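# Unwrap a straw and push it into a lidded cup

## Task

Remove the straw from its paper sleeve, insert it through the opening in the cup's lid until it reaches the bottom of the cup, and leave the sleeve lying on the table. The cup is not fixed down and has to be standing upright at the end.

## Robot and tools

Robot: two arms on one table. left_arm carries a left hand and stands on the +y side; right_arm carries a right hand on the -y side. Calibrated bases in the scene frame: left_arm (-0.012, +0.559, 0), right_arm (-0.014, -0.540, 0). Scene frame: origin on the tabletop midway between the bases, z up, tabletop at z = 0. Arm names do not match image sides.

Hand point: a point fixed to each palm, about 0.05 m in front of it. Its +z runs along the straight fingers, +y out of the palm, and +x across the palm away from the thumb on the right hand (toward the thumb on the left hand). Straight fingertips reach 0.06 to 0.07 m past the point and sit 0.06 m behind it along -y. A bracket on the little-finger side of the wrist sticks out and can strike things. With fingers level, the wrist may hang up to 0.11 m (palm down) or 0.23 m (palm up) below the point and reach the table first.

Frames: reported hand positions (m), quat_wxyz and velocities are in each arm's own base frame. Fixed cameras and the table use the scene frame. Pose offsets are along the current Hand target's own axes.

The row: every action row and every move target has 28 numbers, each in [-1, 1], covering both arms even if one is idle. Order: left_arm dx, dy, dz, rx, ry, rz; left hand thumb_turn, thumb_bend, index, middle, ring, little; left force_limit, speed. Then the same 14 for right_arm.

Pose numbers are offsets, not poses. They count from the arm's Hand target as it stood when the action or move began. Scale: 1.0 = 0.6 m or 180 degrees. rx, ry, rz form a single rotation vector. Within one action every row counts from that same start, not from the row before. Repeating an offset in a later call moves the arm on again. Six zeros re-commands the Hand target. The controller limits commanded orientation to 32 degrees from the measured one per step.

Hand numbers are absolute targets: -1 open (thumb_turn -1 puts the thumb beside the palm, +1 in front of it; the others go from straight to curled). force_limit: -1 about 0 N, +1 10 N at the fingertip (15 N for the two thumb motors). speed: -1 nearly still, rising linearly to full speed at +0.48 and beyond. For a gentle grip, close with speed at -0.94 or below. To leave a hand unchanged, resend its last eight sent numbers; if none were sent in this scene yet, send hand_measured plus hand_force_limit and hand_speed. With the thumb in front of the palm, a grip fits objects about 0.035 to 0.065 m thick, or a handle down to about 0.025 m. To squeeze harder, raise force_limit and send a target more closed than hand_measured. To loosen, send a target more open than hand_measured.

Tools:
- execute_actions(actions, cameras): actions is a list of actions; each is up to 15 rows of 28 numbers, one row per 1/30 s step. A shorter action holds its last row until 15 steps pass. Camera images come back only for an empty list or when cameras names them.
- move(target, speed, blend, stop_force, zero, blocking, cameras): moves hand points in straight lines to the offsets in target. target is one row or a list of up to 15 rows, all counted from the same starting Hand targets. speed is in m/s, 0.002 to 3.6, default 0.25; turning is capped at twice that in rad/s. blend is in m and rounds corners of a list. stop_force is 3 to 120 N, both arms share one value; it ends an arm's path when its wrist senses that much push. Avoid it when the hand turns, and leave it out when backing off a contact. zero (default true) re-zeros before the move. blocking=false returns early and cannot be combined with stop_force. The result adds a move: line such as done, off_target, moving, held or fault, plus limits like paced or held. The whole move stops after 10 s.
- wait(seconds 0 to 10), stop(), zoom_image(camera, region [x0, y0, x1, y1] in pixels, at most 504 by 504), show_instructions(), zero_wrist_force(arm), finished_scene(scene 1 or 2) to close the scene.

Cameras: cam_high, cam_low, cam_left_wrist, cam_right_wrist, each 672x504.

Reading results: Hand target is the last commanded pose; the hand often settles a little short of it. hand_measured, hand_stopped_by (moving, target, force, stalled, fault) and hand_load_n each list six values in motor order. A lost grip shows as hand_load_n falling near 0. Wrist force and Wrist torque are in end-effector axes, zeroed at the scene's start.

Avoid:
- Force above roughly 150 N or joint torques over their limits (wrist joints 24.3 N m); either causes a 10 s arm stop.
- Touching or pressing one arm against the other, or closing a hand on the other hand's fingers.
- Targets set past firm contact, since the arms are stiff.
- Fast impacts, or dropping or flinging the straw, wrapper or cup.
- Tipping the loose cup.
- Anything leaving the table.
- Sweeping a path near an arm's own base.
- Long stretched or straining holds that heat motors.

Each tool is called as a command line: name --argument value for each argument, lists and objects as JSON in quotes; but a table of rows of numbers goes row by row, as --pt "numbers of a row", without its own name.

Reference images:

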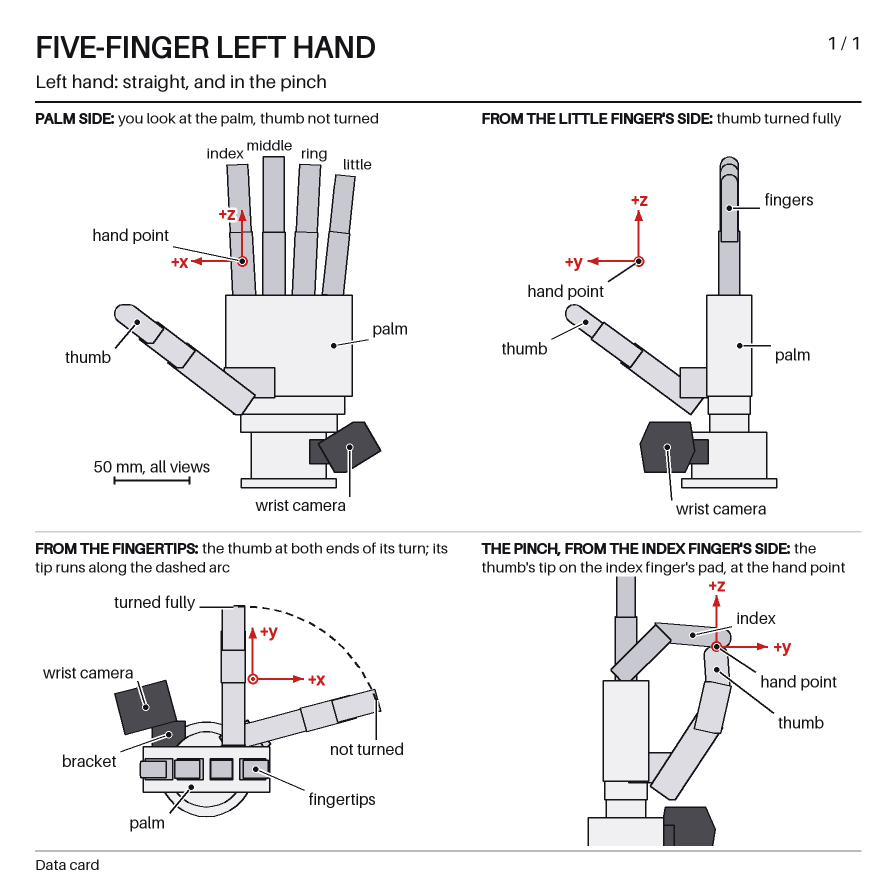

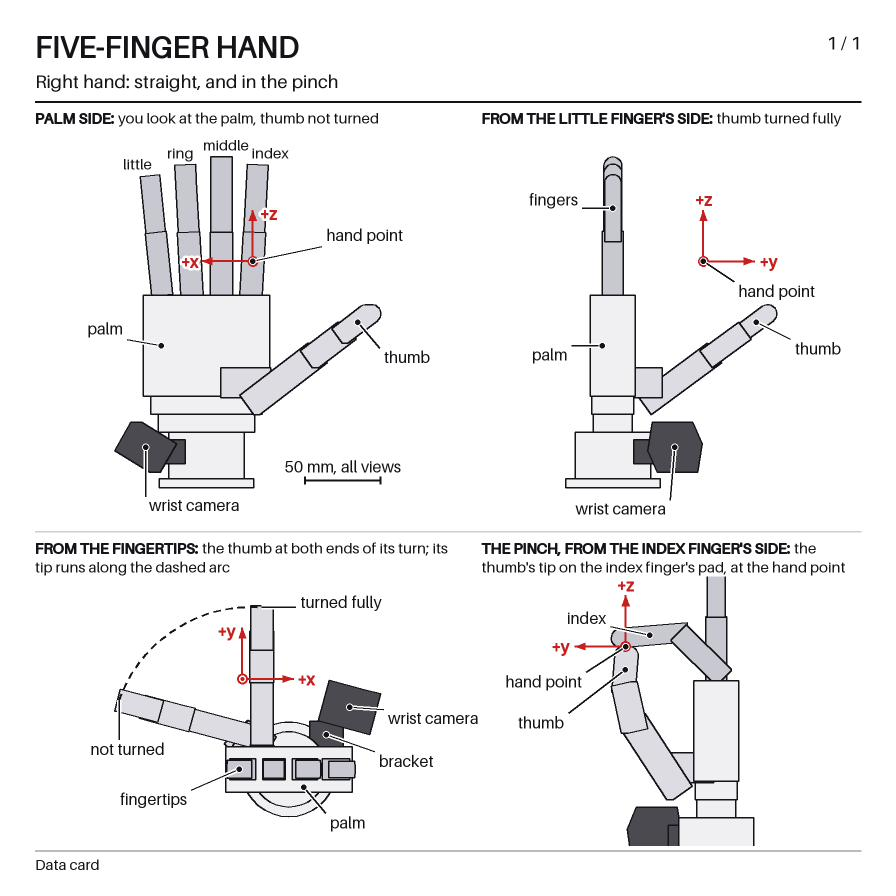

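## Session

execute_actions --actions '[]'

Scene clock: 0.00 s.
left_arm: end_effector_position=(+0.2575, +0.1071, +0.1739) hand_measured=(-1.000, -1.000, -1.000, -1.000, -1.000, -1.000) hand_load_n=(+0.0, +0.0, +0.0, +0.0, +0.0, +0.0) hand_stopped_by=(target, target, target, target, target, target) hand_force_limit=0.00 hand_speed=-0.80 end_effector_quat_wxyz=(-0.017, +0.539, +0.841, -0.030) | right_arm: end_effector_position=(+0.4096, +0.0215, +0.1669) hand_measured=(-1.000, -1.000, -1.000, -1.000, -1.000, -1.000) hand_load_n=(+0.0, +0.0, +0.0, +0.0, +0.0, +0.0) hand_stopped_by=(target, target, target, target, target, target) hand_force_limit=0.00 hand_speed=-0.80 end_effector_quat_wxyz=(-0.145, +0.225, +0.764, +0.586)
Joint positions: left_arm=[3.995 -1.432 -2.135 1.932 -1.595 0.422] | right_arm=[-0.916 -0.824 2.047 1.568 0.904 -2.39]
Joint velocities: within noise
Joint torques (N m): no reading
Wrist force (N): no reading
Wrist torque (N m): no reading
Wrist force, peak (N): no reading
Hand target: left_arm +0.2575, +0.1071, +0.1739; -0.017, +0.539, +0.841, -0.030 | right_arm +0.4096, +0.0215, +0.1669; -0.145, +0.225, +0.764, +0.586

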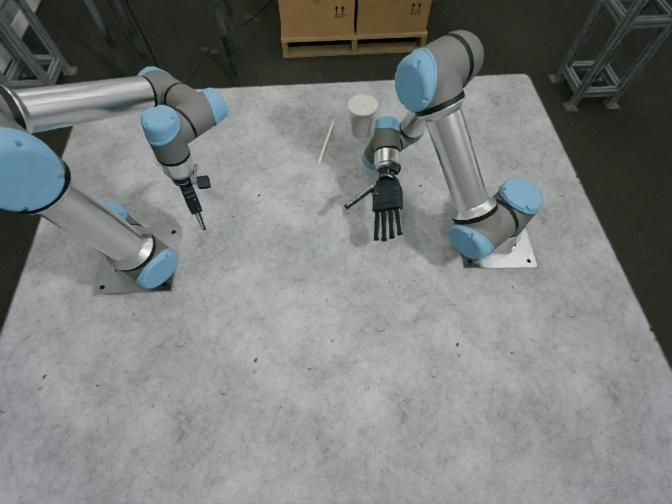

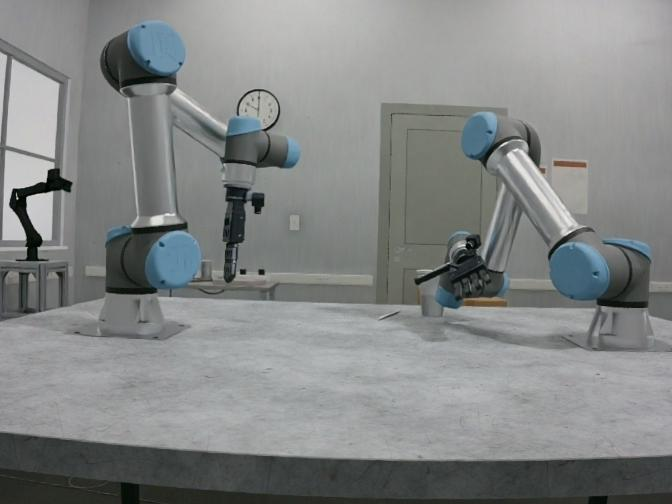

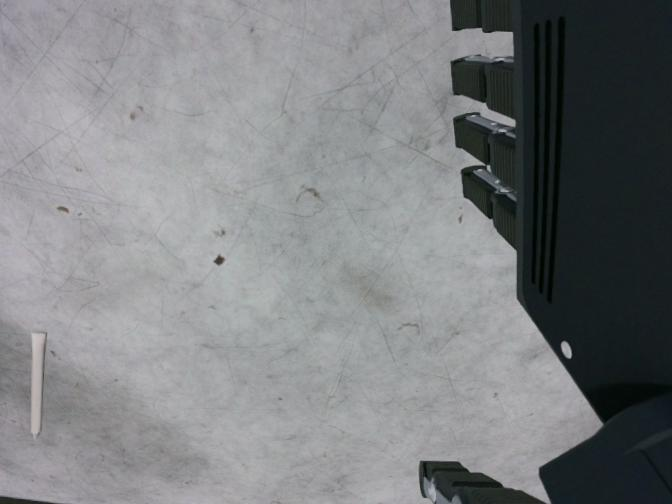

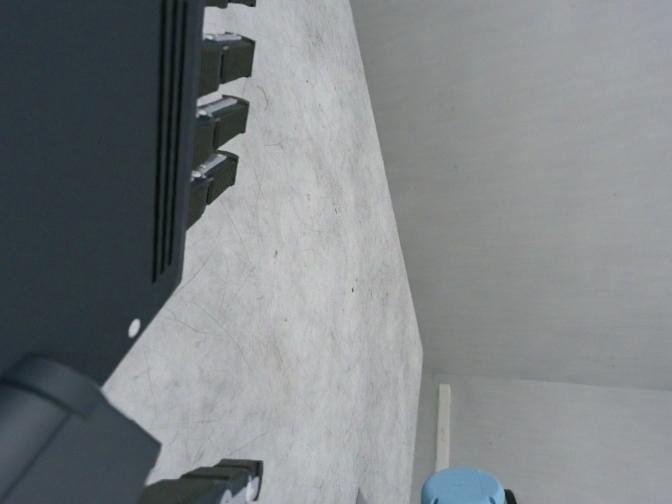

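zoom_image --camera "cam_high" --region '[280, 70, 430, 180]'

zoom_image --camera "cam_low" --region '[350, 220, 530, 340]'

zoom_image --camera "cam_left_wrist" --region '[0, 310, 120, 460]'

Scaled by 3.360.

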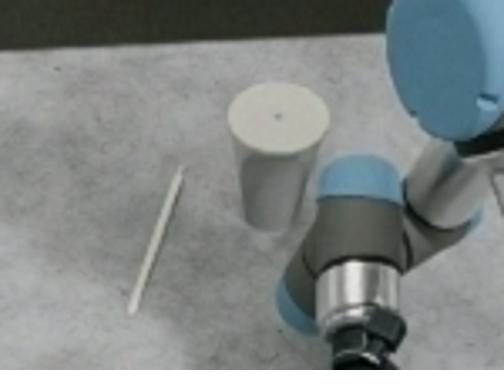

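Scaled by 2.800.

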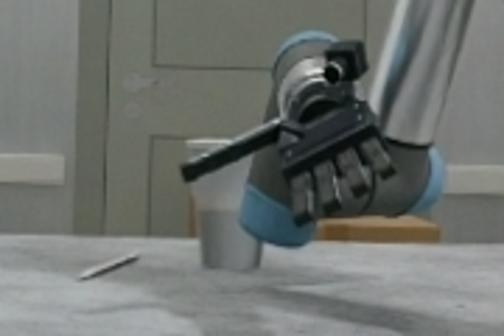

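Scaled by 3.360.

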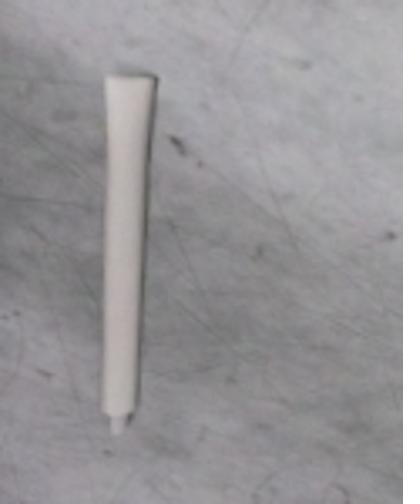

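move --pt "0.249 0.1694 -0.1593 0.0560 -0.1769 -0.3490 1 -0.1 -0.25 -0.25 -1 -1 0 0 -0.0927 0.1662 -0.3509 0.3511 -0.0977 -0.3254 1 -0.1 -0.25 -0.25 -1 -1 0 0" --pt "0.498 0.3388 -0.3187 0.1120 -0.3538 -0.6980 1 -0.1 -0.25 -0.25 -1 -1 0 0 -0.3494 -0.0276 -0.5454 0.7022 -0.1953 -0.6508 1 -0.1 -0.25 -0.25 -1 -1 0 0" --speed 0.5 --blend '[0.05, 0]' --cameras '["all"]'

Scene clock: 441.03 s.
left_arm: end_effector_position=(+0.3287, +0.4696, +0.3493) hand_measured=(+1.000, -0.100, -0.250, -0.250, -1.000, -1.000) hand_load_n=(+0.0, +0.0, +0.0, +0.0, +0.0, +0.0) hand_stopped_by=(target, target, target, target, target, target) hand_force_limit=0.00 hand_speed=0.00 end_effector_quat_wxyz=(+0.253, -0.544, +0.726, -0.337) | right_arm: end_effector_position=(+0.5672, -0.3331, +0.1395) hand_measured=(+1.000, -0.100, -0.250, -0.250, -1.000, -1.000) hand_load_n=(+0.0, +0.0, +0.0, +0.0, +0.0, +0.0) hand_stopped_by=(target, target, target, target, target, target) hand_force_limit=0.00 hand_speed=0.00 end_effector_quat_wxyz=(+0.376, -0.488, +0.627, -0.476)
Joint positions: left_arm=[4.608 -2.248 -0.785 1.255 -0.719 -1.297] | right_arm=[-1.032 -1.227 1.781 -0.183 0.815 -3.394]
Joint torques (N m): left_arm=[-7.91 42.72 13.5 -3.9 -0.56 -1.61] | right_arm=[7.35 -41.45 -20.67 -2.71 -1.05 -0.73]
Wrist force (N): left_arm=[0.6 -1.7 0.6] | right_arm=[0.0 -2.1 0.3]
Wrist torque (N m): left_arm=[-0.21 0.08 0.05] | right_arm=[-0.01 -0.02 -0.48]
Wrist force, peak (N): left_arm=[0.8 -1.9 0.7] | right_arm=[-0.8 -1.8 -2.1]
Hand target: left_arm +0.3287, +0.4695, +0.3493; +0.253, -0.544, +0.726, -0.337 | right_arm +0.5672, -0.3331, +0.1396; +0.376, -0.488, +0.627, -0.476
Off the commanded pose: left_arm 0.000 m, 0 deg | right_arm 0.000 m, 0 deg.
move: done
camera_calibration:
cam_left_wrist: T_world_to_cam=[[0.552872, -0.419948, 0.719706, -0.23515], [-0.718597, -0.677549, 0.156671, 0.503458], [0.421842, -0.603797, -0.676371, 0.49648], [0, 0, 0, 1]] pos_world=[0.282355, 0.54214, 0.426167]
cam_right_wrist: T_world_to_cam=[[-0.280562, -0.225147, -0.933056, 0.222004], [-0.326009, 0.936663, -0.127989, 0.51748], [0.902775, 0.268276, -0.336192, -0.263752], [0, 0, 0, 1]] pos_world=[0.469098, -0.363963, 0.184702]

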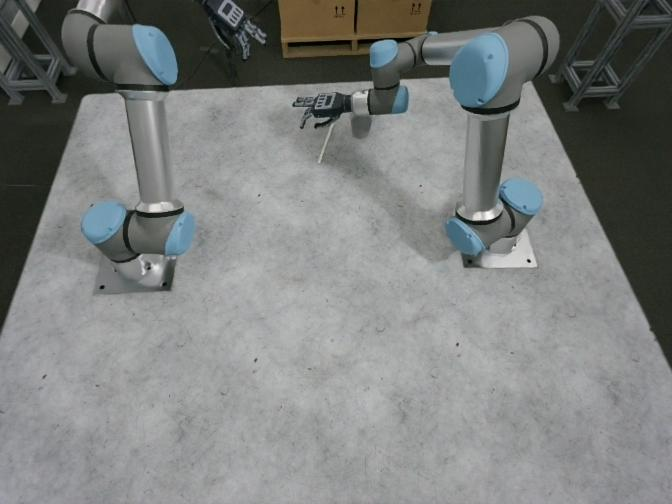

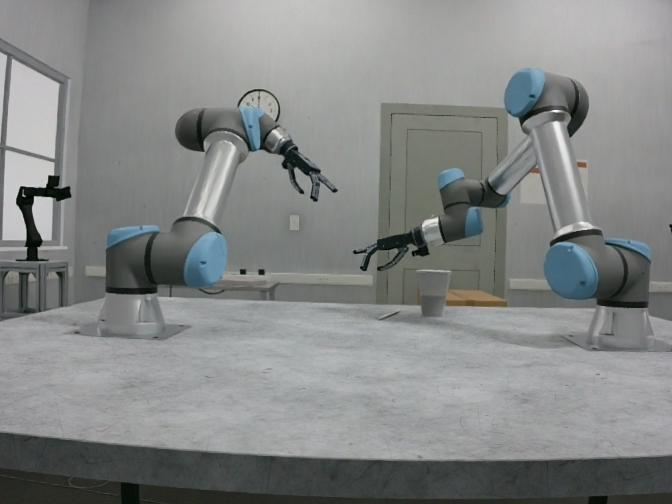

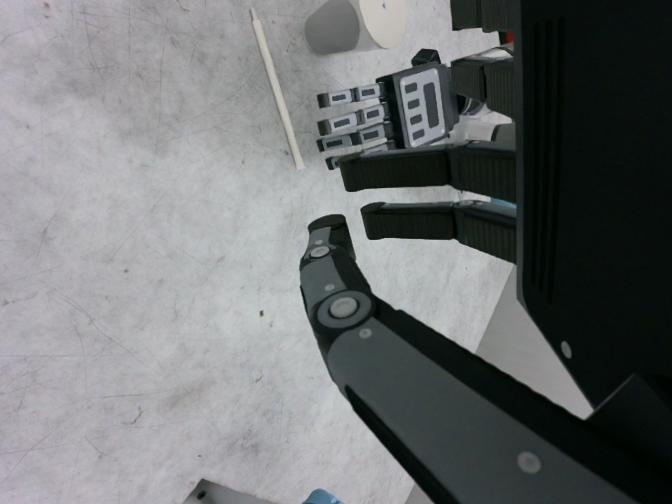

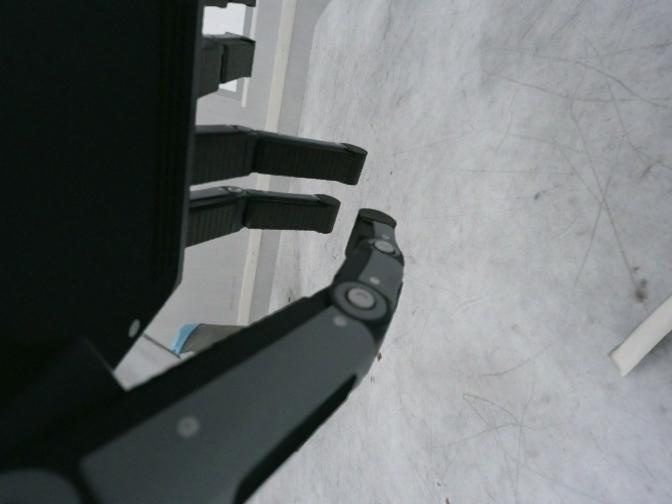

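move --target '[0,0,0,0,0,0,1,-0.1,-0.25,-0.25,-1,-1,0,0,-0.0228,0.1620,0.0040,0,0,0,1,-0.1,-0.25,-0.25,-1,-1,0,0]' --speed 0.25 --cameras '["cam_left_wrist","cam_right_wrist","cam_low"]'

zoom_image --camera "cam_left_wrist" --region '[200, 0, 500, 225]'

zoom_image --camera "cam_low" --region '[330, 240, 490, 340]'

Scene clock: 465.13 s.
left_arm: end_effector_position=(+0.3287, +0.4695, +0.3493) hand_measured=(+1.000, -0.100, -0.250, -0.250, -1.000, -1.000) hand_load_n=(+0.0, +0.0, +0.0, +0.0, +0.0, +0.0) hand_stopped_by=(target, target, target, target, target, target) hand_force_limit=0.00 hand_speed=0.00 end_effector_quat_wxyz=(+0.253, -0.544, +0.726, -0.337) | right_arm: end_effector_position=(+0.5481, -0.3136, +0.0454) hand_measured=(+1.000, -0.100, -0.250, -0.250, -1.000, -1.000) hand_load_n=(+0.0, +0.0, +0.0, +0.5, -0.5, +0.0) hand_stopped_by=(target, target, target, target, target, target) hand_force_limit=0.00 hand_speed=0.00 end_effector_quat_wxyz=(+0.376, -0.488, +0.627, -0.476)
Joint positions: left_arm=[4.608 -2.248 -0.785 1.255 -0.719 -1.297] | right_arm=[-1.047 -1.134 1.949 -0.44 0.8 -3.402]
Joint torques (N m): left_arm=[-7.78 40.74 22.67 -3.97 3.18 -0.84] | right_arm=[7.58 -33.73 -7.91 -0.95 1.58 0.79]
Wrist force (N): left_arm=[0.8 -1.7 0.7] | right_arm=[-0.4 -1.9 0.3]
Wrist torque (N m): left_arm=[-0.21 0.05 0.07] | right_arm=[0.01 0.03 -0.48]
Wrist force, peak (N): left_arm=[1.0 -2.0 0.5] | right_arm=[0.2 -4.5 0.4]
Hand target: left_arm +0.3287, +0.4695, +0.3493; +0.253, -0.544, +0.726, -0.337 | right_arm +0.5481, -0.3135, +0.0453; +0.376, -0.488, +0.627, -0.476
Off the commanded pose: left_arm 0.000 m, 0 deg | right_arm 0.000 m, 0 deg.
move: done
camera_calibration:
cam_left_wrist: T_world_to_cam=[[0.552974, -0.419682, 0.719782, -0.235397], [-0.718467, -0.677646, 0.156849, 0.503331], [0.421931, -0.603873, -0.676248, 0.496384], [0, 0, 0, 1]] pos_world=[0.282355, 0.542041, 0.426167]
cam_right_wrist: T_world_to_cam=[[-0.280345, -0.225423, -0.933055, 0.132971], [-0.326059, 0.936601, -0.128312, 0.480868], [0.902825, 0.268259, -0.336072, -0.283475], [0, 0, 0, 1]] pos_world=[0.449997, -0.344362, 0.0905027]
Images, in order (width x height): cam_low 672x504, cam_left_wrist 672x504, cam_right_wrist 672x504.

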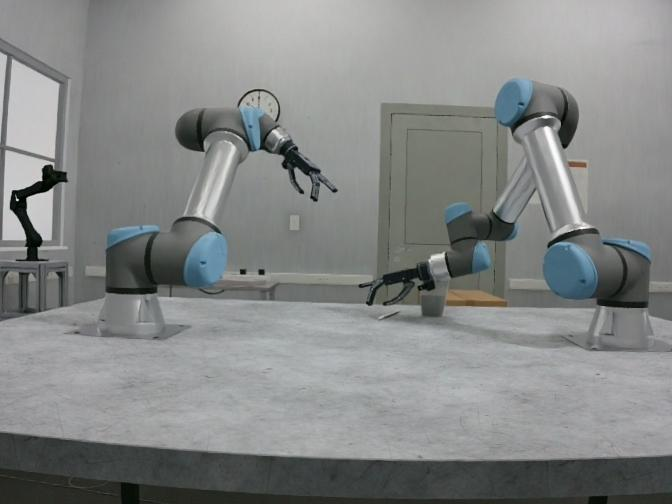

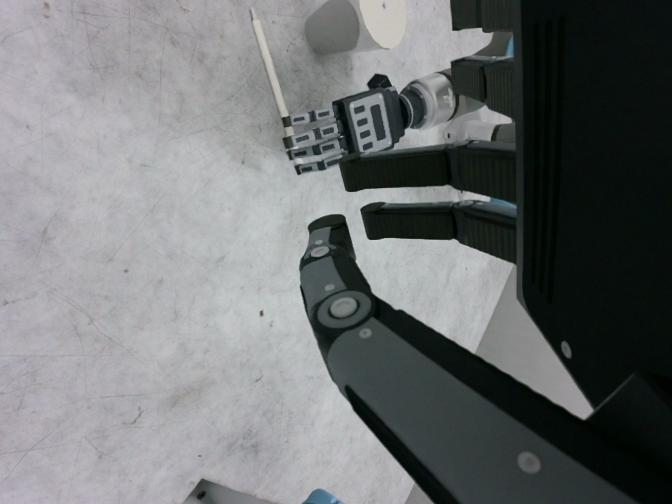

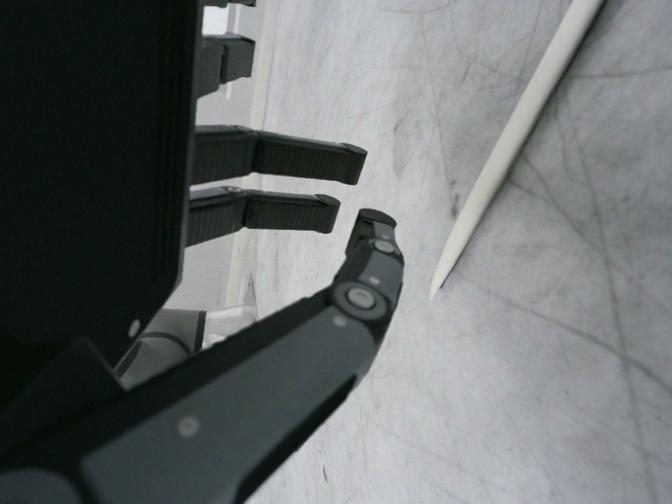

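Scaled by 1.680.

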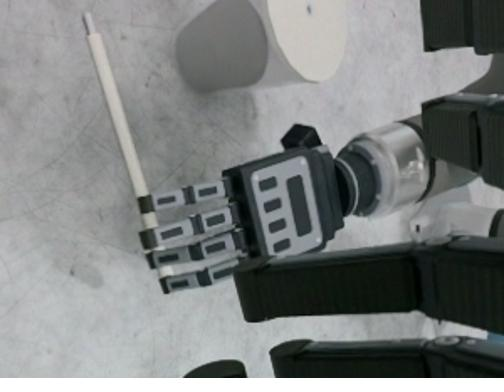

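Scaled by 3.150.

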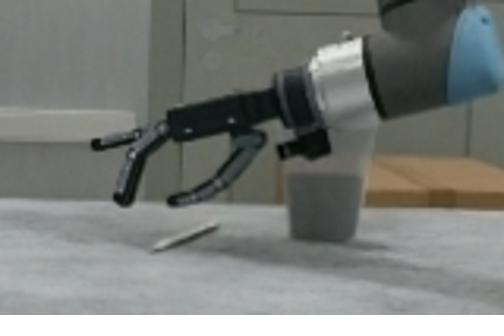

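move --target '[0,0,0,0,0,0,1,-0.1,-0.25,-0.25,-1,-1,0,0,0,0.0724,0.0194,0,0,0,1,-0.1,-0.25,-0.25,-1,-1,0,0]' --speed 0.03 --stop_force 4 --cameras '["cam_left_wrist","cam_right_wrist","cam_low"]'

zoom_image --camera "cam_low" --region '[340, 250, 470, 340]'

zoom_image --camera "cam_right_wrist" --region '[230, 80, 530, 380]'

Scene clock: 493.87 s.
left_arm: end_effector_position=(+0.3287, +0.4695, +0.3493) hand_measured=(+1.000, -0.100, -0.250, -0.250, -1.000, -1.000) hand_load_n=(+0.0, +0.0, +0.0, +0.0, +0.0, +0.0) hand_stopped_by=(target, target, target, target, target, target) hand_force_limit=0.00 hand_speed=0.00 end_effector_quat_wxyz=(+0.253, -0.544, +0.726, -0.337) | right_arm: end_effector_position=(+0.5480, -0.3132, +0.0109) hand_measured=(+1.000, -0.100, -0.250, -0.250, -1.000, -1.000) hand_load_n=(+0.0, +0.0, +0.0, +0.0, -0.5, +0.0) hand_stopped_by=(target, target, target, target, target, target) hand_force_limit=0.00 hand_speed=0.00 end_effector_quat_wxyz=(+0.376, -0.488, +0.627, -0.476)
Joint positions: left_arm=[4.608 -2.248 -0.785 1.255 -0.719 -1.297] | right_arm=[-1.047 -1.068 1.969 -0.525 0.801 -3.402]
Joint torques (N m): left_arm=[-0.19 46.88 6.14 -3.08 3.1 1.45] | right_arm=[4.97 -35.61 -18.77 -2.46 1.26 0.06]
Wrist force (N): left_arm=[0.5 -1.5 0.3] | right_arm=[-0.6 -6.5 -2.8]
Wrist torque (N m): left_arm=[-0.16 0.07 0.05] | right_arm=[0.03 0.13 -0.60]
Wrist force, peak (N): left_arm=[0.7 -2.1 0.3] | right_arm=[-2.7 -35.8 -24.3]
Hand target: left_arm +0.3287, +0.4695, +0.3493; +0.253, -0.544, +0.726, -0.337 | right_arm +0.5480, -0.3132, +0.0109; +0.376, -0.488, +0.627, -0.476 (not the last commanded pose)
Off the commanded pose: left_arm 0.000 m, 0 deg | right_arm 0.011 m, 0 deg.
move: contact (right_arm)
camera_calibration:
cam_left_wrist: T_world_to_cam=[[0.552943, -0.419712, 0.719789, -0.235376], [-0.718491, -0.677627, 0.156818, 0.503341], [0.42193, -0.603874, -0.676248, 0.496384], [0, 0, 0, 1]] pos_world=[0.282355, 0.542041, 0.426167]
cam_right_wrist: T_world_to_cam=[[-0.280387, -0.225584, -0.933003, 0.100781], [-0.326224, 0.936532, -0.1284, 0.476181], [0.902752, 0.268366, -0.336182, -0.294984], [0, 0, 0, 1]] pos_world=[0.449897, -0.344061, 0.056002]
Images, in order (width x height): cam_low 672x504, cam_left_wrist 672x504, cam_right_wrist 672x504.

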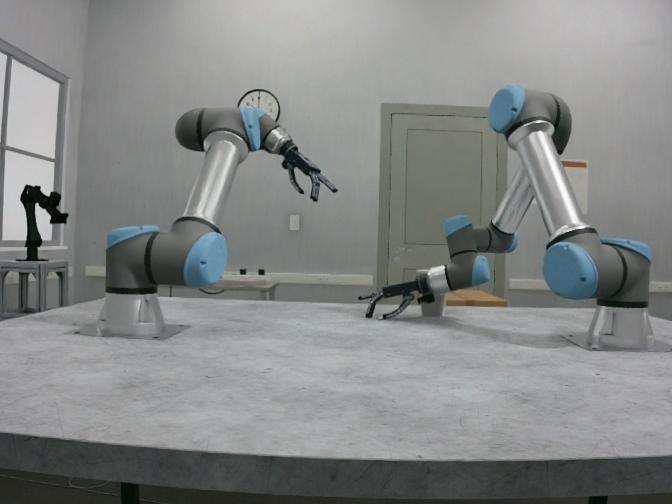

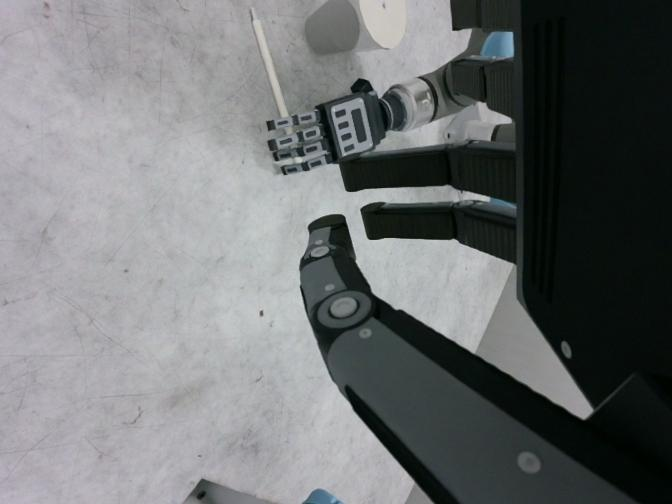

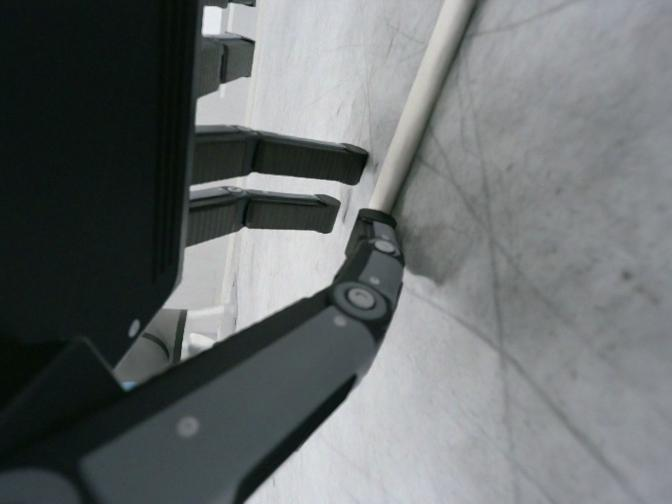

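Scaled by 3.877.

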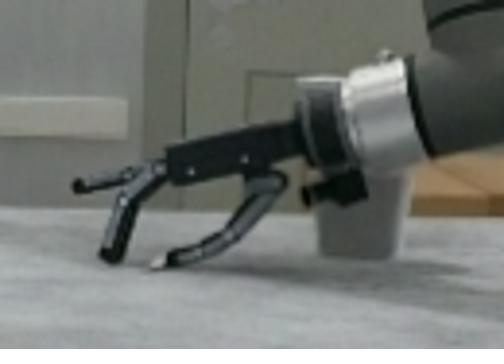

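Scaled by 1.680.

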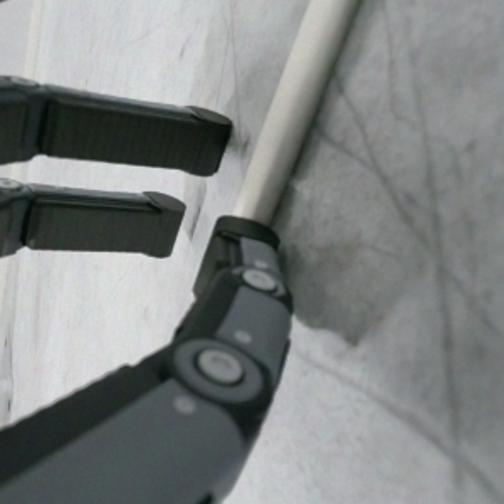

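move --pt "0 0 0 0 0 0 1 -0.1 -0.25 -0.25 -1 -1 0 0 0 -0.0048 -0.0013 0 0 0 1 -0.1 -0.25 -0.25 -1 -1 -0.4 -0.9" --pt "0 0 0 0 0 0 1 -0.1 -0.25 -0.25 -1 -1 0 0 0 -0.0048 -0.0013 0 0 0 1 -0.1 0.45 0.45 -1 -1 -0.4 -0.9" --speed 0.05 --cameras '["cam_left_wrist","cam_right_wrist","cam_low"]'

zoom_image --camera "cam_low" --region '[340, 250, 470, 340]'

zoom_image --camera "cam_right_wrist" --region '[230, 80, 530, 380]'

Scene clock: 510.87 s.
left_arm: end_effector_position=(+0.3287, +0.4695, +0.3493) hand_measured=(+1.000, -0.100, -0.250, -0.250, -1.000, -1.000) hand_load_n=(+0.0, +0.0, +0.0, +0.0, +0.0, +0.0) hand_stopped_by=(target, target, target, target, target, target) hand_force_limit=0.00 hand_speed=0.00 end_effector_quat_wxyz=(+0.253, -0.544, +0.726, -0.337) | right_arm: end_effector_position=(+0.5480, -0.3133, +0.0139) hand_measured=(+1.000, -0.100, +0.242, -0.140, -1.000, -1.000) hand_load_n=(+0.0, +0.5, +3.5, +3.5, +0.0, +0.0) hand_stopped_by=(target, target, force, force, target, target) hand_force_limit=-0.40 hand_speed=-0.90 end_effector_quat_wxyz=(+0.376, -0.488, +0.627, -0.476)
Joint positions: left_arm=[4.608 -2.248 -0.785 1.255 -0.719 -1.297] | right_arm=[-1.047 -1.074 1.967 -0.518 0.801 -3.402]
Joint torques (N m): left_arm=[2.95 46.82 6.64 -1.84 3.44 1.39] | right_arm=[-5.6 -20.64 -6.95 -1.91 -1.46 -0.53]
Wrist force (N): left_arm=[0.7 -1.6 0.4] | right_arm=[-0.8 -7.5 0.0]
Wrist torque (N m): left_arm=[-0.17 0.05 0.06] | right_arm=[-0.02 0.07 -0.62]
Wrist force, peak (N): left_arm=[0.9 -2.1 0.4] | right_arm=[-0.7 -7.7 0.0]
Hand target: left_arm +0.3287, +0.4695, +0.3493; +0.253, -0.544, +0.726, -0.337 | right_arm +0.5480, -0.3133, +0.0139; +0.376, -0.488, +0.627, -0.476
Off the commanded pose: left_arm 0.000 m, 0 deg | right_arm 0.000 m, 0 deg.
move: done
camera_calibration:
cam_left_wrist: T_world_to_cam=[[0.552974, -0.419682, 0.719782, -0.235397], [-0.718467, -0.677646, 0.156849, 0.503331], [0.421931, -0.603873, -0.676248, 0.496384], [0, 0, 0, 1]] pos_world=[0.282355, 0.542041, 0.426167]
cam_right_wrist: T_world_to_cam=[[-0.280356, -0.225671, -0.932991, 0.103535], [-0.32625, 0.936511, -0.128487, 0.476576], [0.902752, 0.268366, -0.336182, -0.293976], [0, 0, 0, 1]] pos_world=[0.449897, -0.34406, 0.0590019]
Images, in order (width x height): cam_low 672x504, cam_left_wrist 672x504, cam_right_wrist 672x504.

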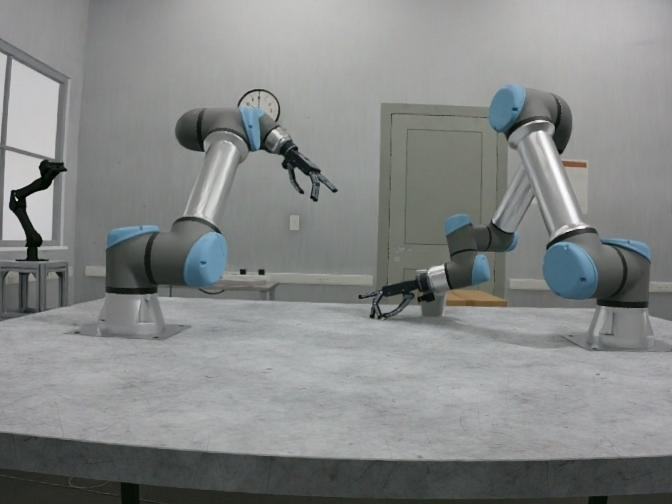

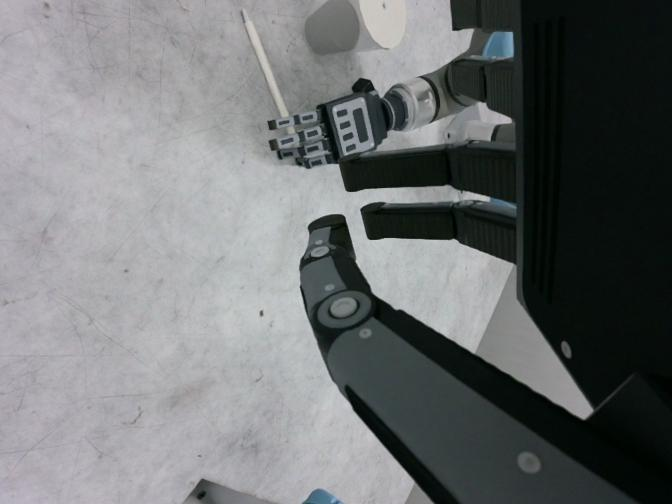

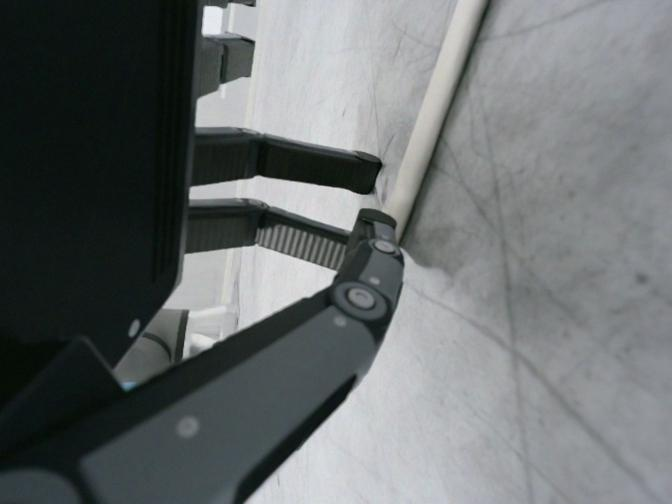

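Scaled by 3.877.

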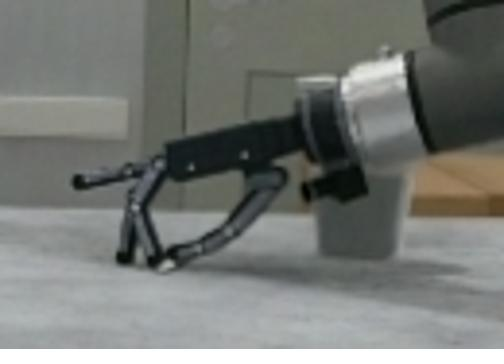

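Scaled by 1.680.

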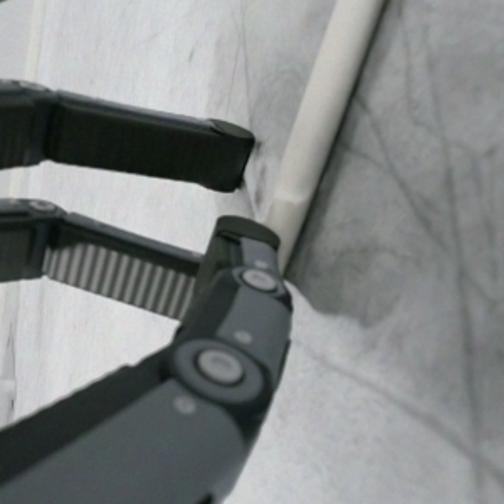

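move --pt "0 0 0 0 0 0 1 -0.1 -0.25 -0.25 -1 -1 0 0 0 0 0 0 0 0 1 -0.1 0.45 -0.6 -1 -1 -0.4 -0.6" --pt "0 0 0 0 0 0 1 -0.1 -0.25 -0.25 -1 -1 0 0 0 -0.0483 -0.01295 0 0 0 1 -0.1 0.45 -0.6 -1 -1 -0.4 -0.6" --speed 0.05 --cameras '["cam_left_wrist","cam_right_wrist","cam_low"]'

zoom_image --camera "cam_low" --region '[340, 240, 470, 330]'

zoom_image --camera "cam_right_wrist" --region '[230, 80, 530, 380]'

Scene clock: 541.23 s.
left_arm: end_effector_position=(+0.3287, +0.4695, +0.3493) hand_measured=(+1.000, -0.100, -0.250, -0.250, -1.000, -1.000) hand_load_n=(+0.0, +0.0, +0.0, +0.0, +0.0, +0.0) hand_stopped_by=(target, target, target, target, target, target) hand_force_limit=0.00 hand_speed=0.00 end_effector_quat_wxyz=(+0.253, -0.544, +0.726, -0.337) | right_arm: end_effector_position=(+0.5481, -0.3136, +0.0441) hand_measured=(+1.000, -0.100, +0.242, -0.600, -1.000, -1.000) hand_load_n=(+0.0, +0.5, +3.0, +0.0, -0.5, +0.0) hand_stopped_by=(target, target, force, target, target, target) hand_force_limit=-0.40 hand_speed=-0.60 end_effector_quat_wxyz=(+0.376, -0.488, +0.627, -0.476) end_effector_velocity=(+0.000, +0.000, -0.002) end_effector_angular_velocity=(-0.003, -0.001, +0.000)
Joint positions: left_arm=[4.608 -2.248 -0.785 1.255 -0.719 -1.297] | right_arm=[-1.047 -1.131 1.95 -0.443 0.8 -3.402]
Joint velocities: left_arm=[within noise] | right_arm=[0 0.003 0.001 -0.006 0 -0.001]
Joint torques (N m): left_arm=[2.41 47.21 7.38 -2.12 3.24 1.36] | right_arm=[-7.4 -21.48 -7.67 -3.17 -1.9 -0.56]
Wrist force (N): left_arm=[0.5 -1.6 0.5] | right_arm=[-0.4 -2.5 -0.1]
Wrist torque (N m): left_arm=[-0.20 0.08 0.06] | right_arm=[-0.06 0.05 -0.50]
Wrist force, peak (N): left_arm=[0.6 -2.2 0.3] | right_arm=[-0.7 -7.7 -0.2]
Hand target: left_arm +0.3287, +0.4695, +0.3493; +0.253, -0.544, +0.726, -0.337 | right_arm +0.5480, -0.3135, +0.0439; +0.376, -0.488, +0.627, -0.476
Off the commanded pose: left_arm 0.000 m, 0 deg | right_arm 0.000 m, 0 deg.
move: done
camera_calibration:
cam_left_wrist: T_world_to_cam=[[0.552974, -0.419682, 0.719782, -0.235397], [-0.718467, -0.677646, 0.156849, 0.503331], [0.421931, -0.603873, -0.676248, 0.496384], [0, 0, 0, 1]] pos_world=[0.282355, 0.542041, 0.426167]
cam_right_wrist: T_world_to_cam=[[-0.280267, -0.225644, -0.933025, 0.131645], [-0.326124, 0.936548, -0.128533, 0.480731], [0.902825, 0.268258, -0.336072, -0.283912], [0, 0, 0, 1]] pos_world=[0.449997, -0.344361, 0.0892026]
Images, in order (width x height): cam_low 672x504, cam_left_wrist 672x504, cam_right_wrist 672x504.

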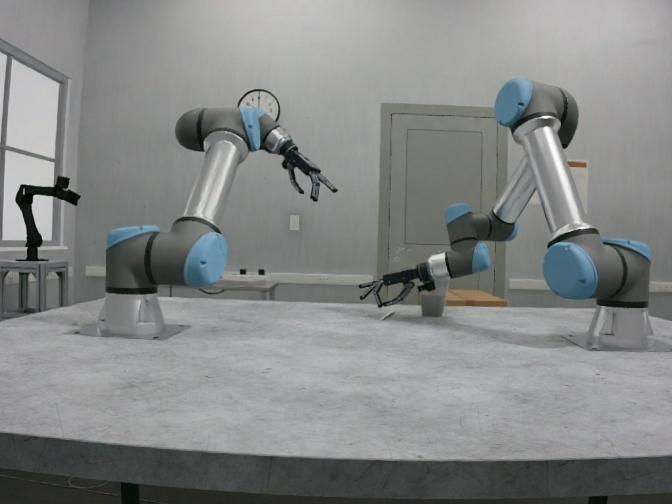

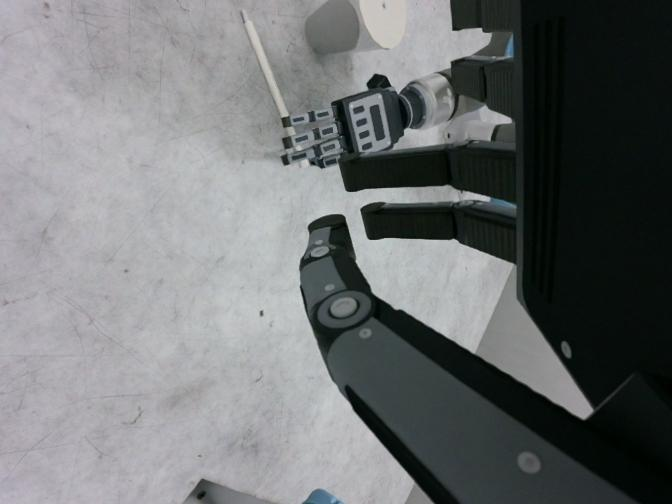

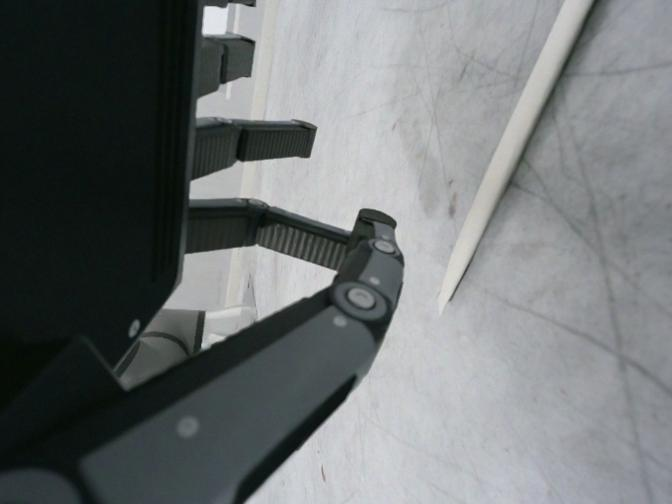

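Scaled by 3.877.

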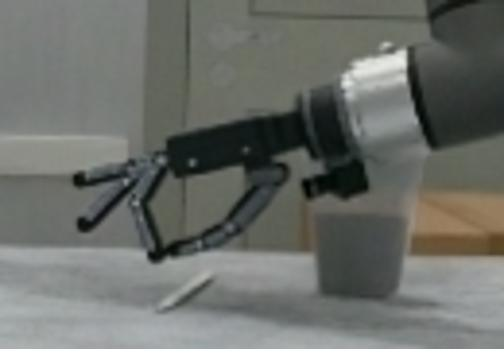

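Scaled by 1.680.

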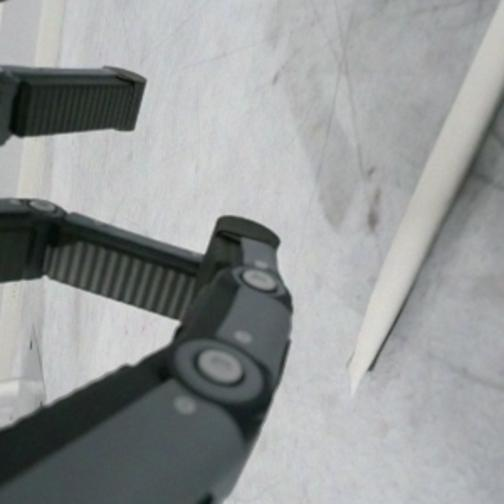

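move --pt "0 0 0 0 0 0 1 -0.1 -0.25 -0.25 -1 -1 0 0 0.0233 0.0013 -0.0048 0 -0.0322 -0.0086 1 -0.1 -0.25 -1 -0.25 -1 -0.4 -0.2" --pt "0 0 0 0 0 0 1 -0.1 -0.25 -0.25 -1 -1 0 0 0.0233 0.0398 0.0055 0 -0.0322 -0.0086 1 -0.1 -0.25 -1 -0.25 -1 -0.4 -0.2" --speed 0.08 --cameras '["cam_left_wrist","cam_right_wrist"]'

zoom_image --camera "cam_right_wrist" --region '[230, 80, 530, 380]'

zoom_image --camera "cam_left_wrist" --region '[230, 0, 430, 200]'

Scene clock: 604.47 s.
left_arm: end_effector_position=(+0.3287, +0.4695, +0.3493) hand_measured=(+1.000, -0.100, -0.250, -0.250, -1.000, -1.000) hand_load_n=(+0.0, +0.0, +0.0, +0.0, +0.0, +0.0) hand_stopped_by=(target, target, target, target, target, target) hand_force_limit=0.00 hand_speed=0.00 end_effector_quat_wxyz=(+0.253, -0.544, +0.726, -0.337) | right_arm: end_effector_position=(+0.5417, -0.3261, +0.0198) hand_measured=(+1.000, -0.100, -0.250, -1.000, -0.250, -1.000) hand_load_n=(+0.0, +0.5, +0.0, +0.0, +0.0, +0.0) hand_stopped_by=(target, target, target, target, target, target) hand_force_limit=-0.40 hand_speed=-0.20 end_effector_quat_wxyz=(+0.401, -0.520, +0.601, -0.456)
Joint positions: left_arm=[4.608 -2.248 -0.785 1.255 -0.719 -1.297] | right_arm=[-1.104 -1.034 1.884 -0.402 0.652 -3.498]
Joint torques (N m): left_arm=[2.5 47.95 7.2 -2.02 3.21 1.45] | right_arm=[6.9 -44.64 -19.58 2.91 -0.78 2.4]
Wrist force (N): left_arm=[0.8 -1.6 0.5] | right_arm=[-0.4 -2.7 -0.1]
Wrist torque (N m): left_arm=[-0.19 0.04 0.07] | right_arm=[-0.08 0.05 -0.52]
Wrist force, peak (N): left_arm=[0.9 -2.0 0.3] | right_arm=[-0.2 -3.5 -0.5]
Hand target: left_arm +0.3287, +0.4695, +0.3493; +0.253, -0.544, +0.726, -0.337 | right_arm +0.5417, -0.3262, +0.0199; +0.401, -0.520, +0.601, -0.456
Off the commanded pose: left_arm 0.000 m, 0 deg | right_arm 0.000 m, 0 deg.
move: done
camera_calibration:
cam_left_wrist: T_world_to_cam=[[0.552974, -0.419682, 0.719782, -0.235397], [-0.718467, -0.677646, 0.156849, 0.503331], [0.421931, -0.603873, -0.676248, 0.496384], [0, 0, 0, 1]] pos_world=[0.282355, 0.542041, 0.426167]
cam_right_wrist: T_world_to_cam=[[-0.254515, -0.253177, -0.93334, 0.0814039], [-0.4222, 0.897379, -0.128291, 0.526585], [0.87004, 0.361404, -0.335288, -0.234802], [0, 0, 0, 1]] pos_world=[0.44733, -0.367079, 0.0648078]
Images, in order (width x height): cam_left_wrist 672x504, cam_right_wrist 672x504.

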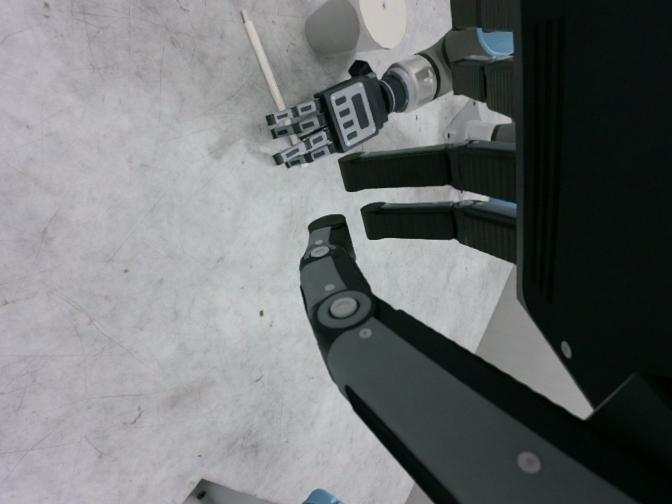

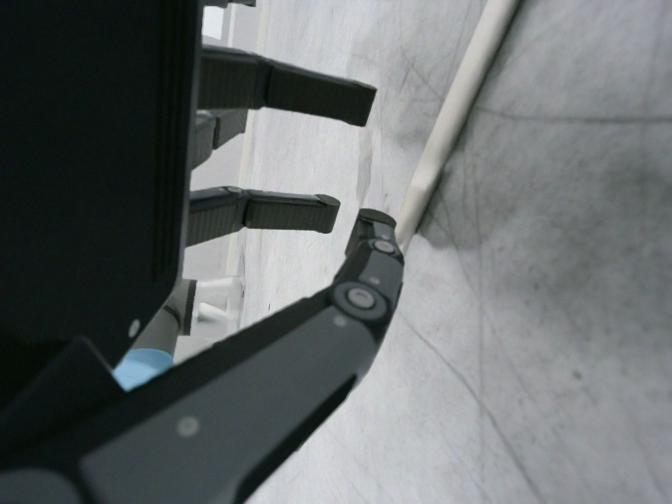

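Scaled by 1.680.

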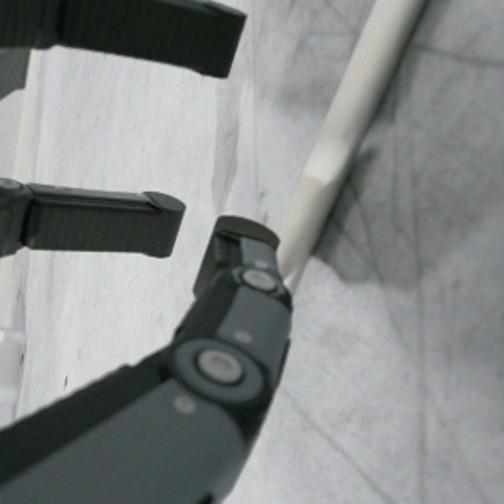

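Scaled by 2.520.

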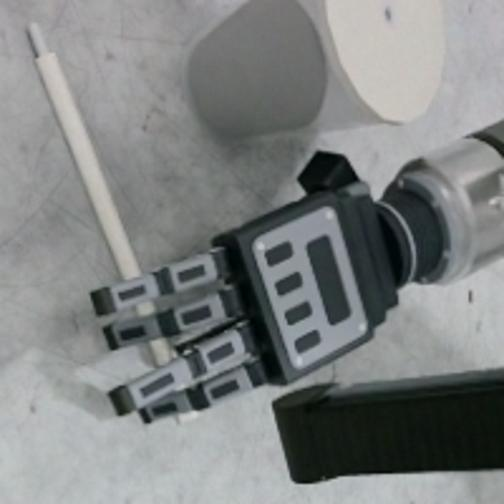

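zoom_image --camera "cam_left_wrist" --region '[250, 90, 340, 180]'

Scaled by 5.600.

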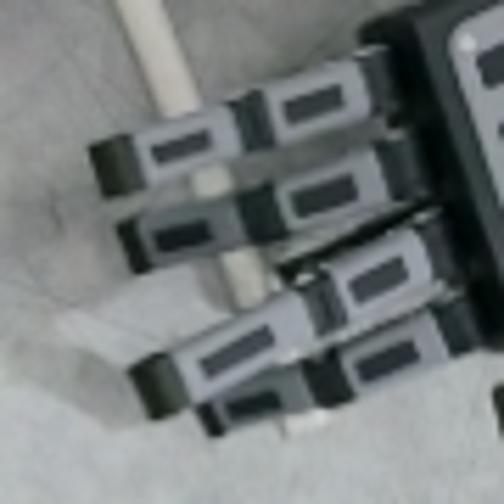

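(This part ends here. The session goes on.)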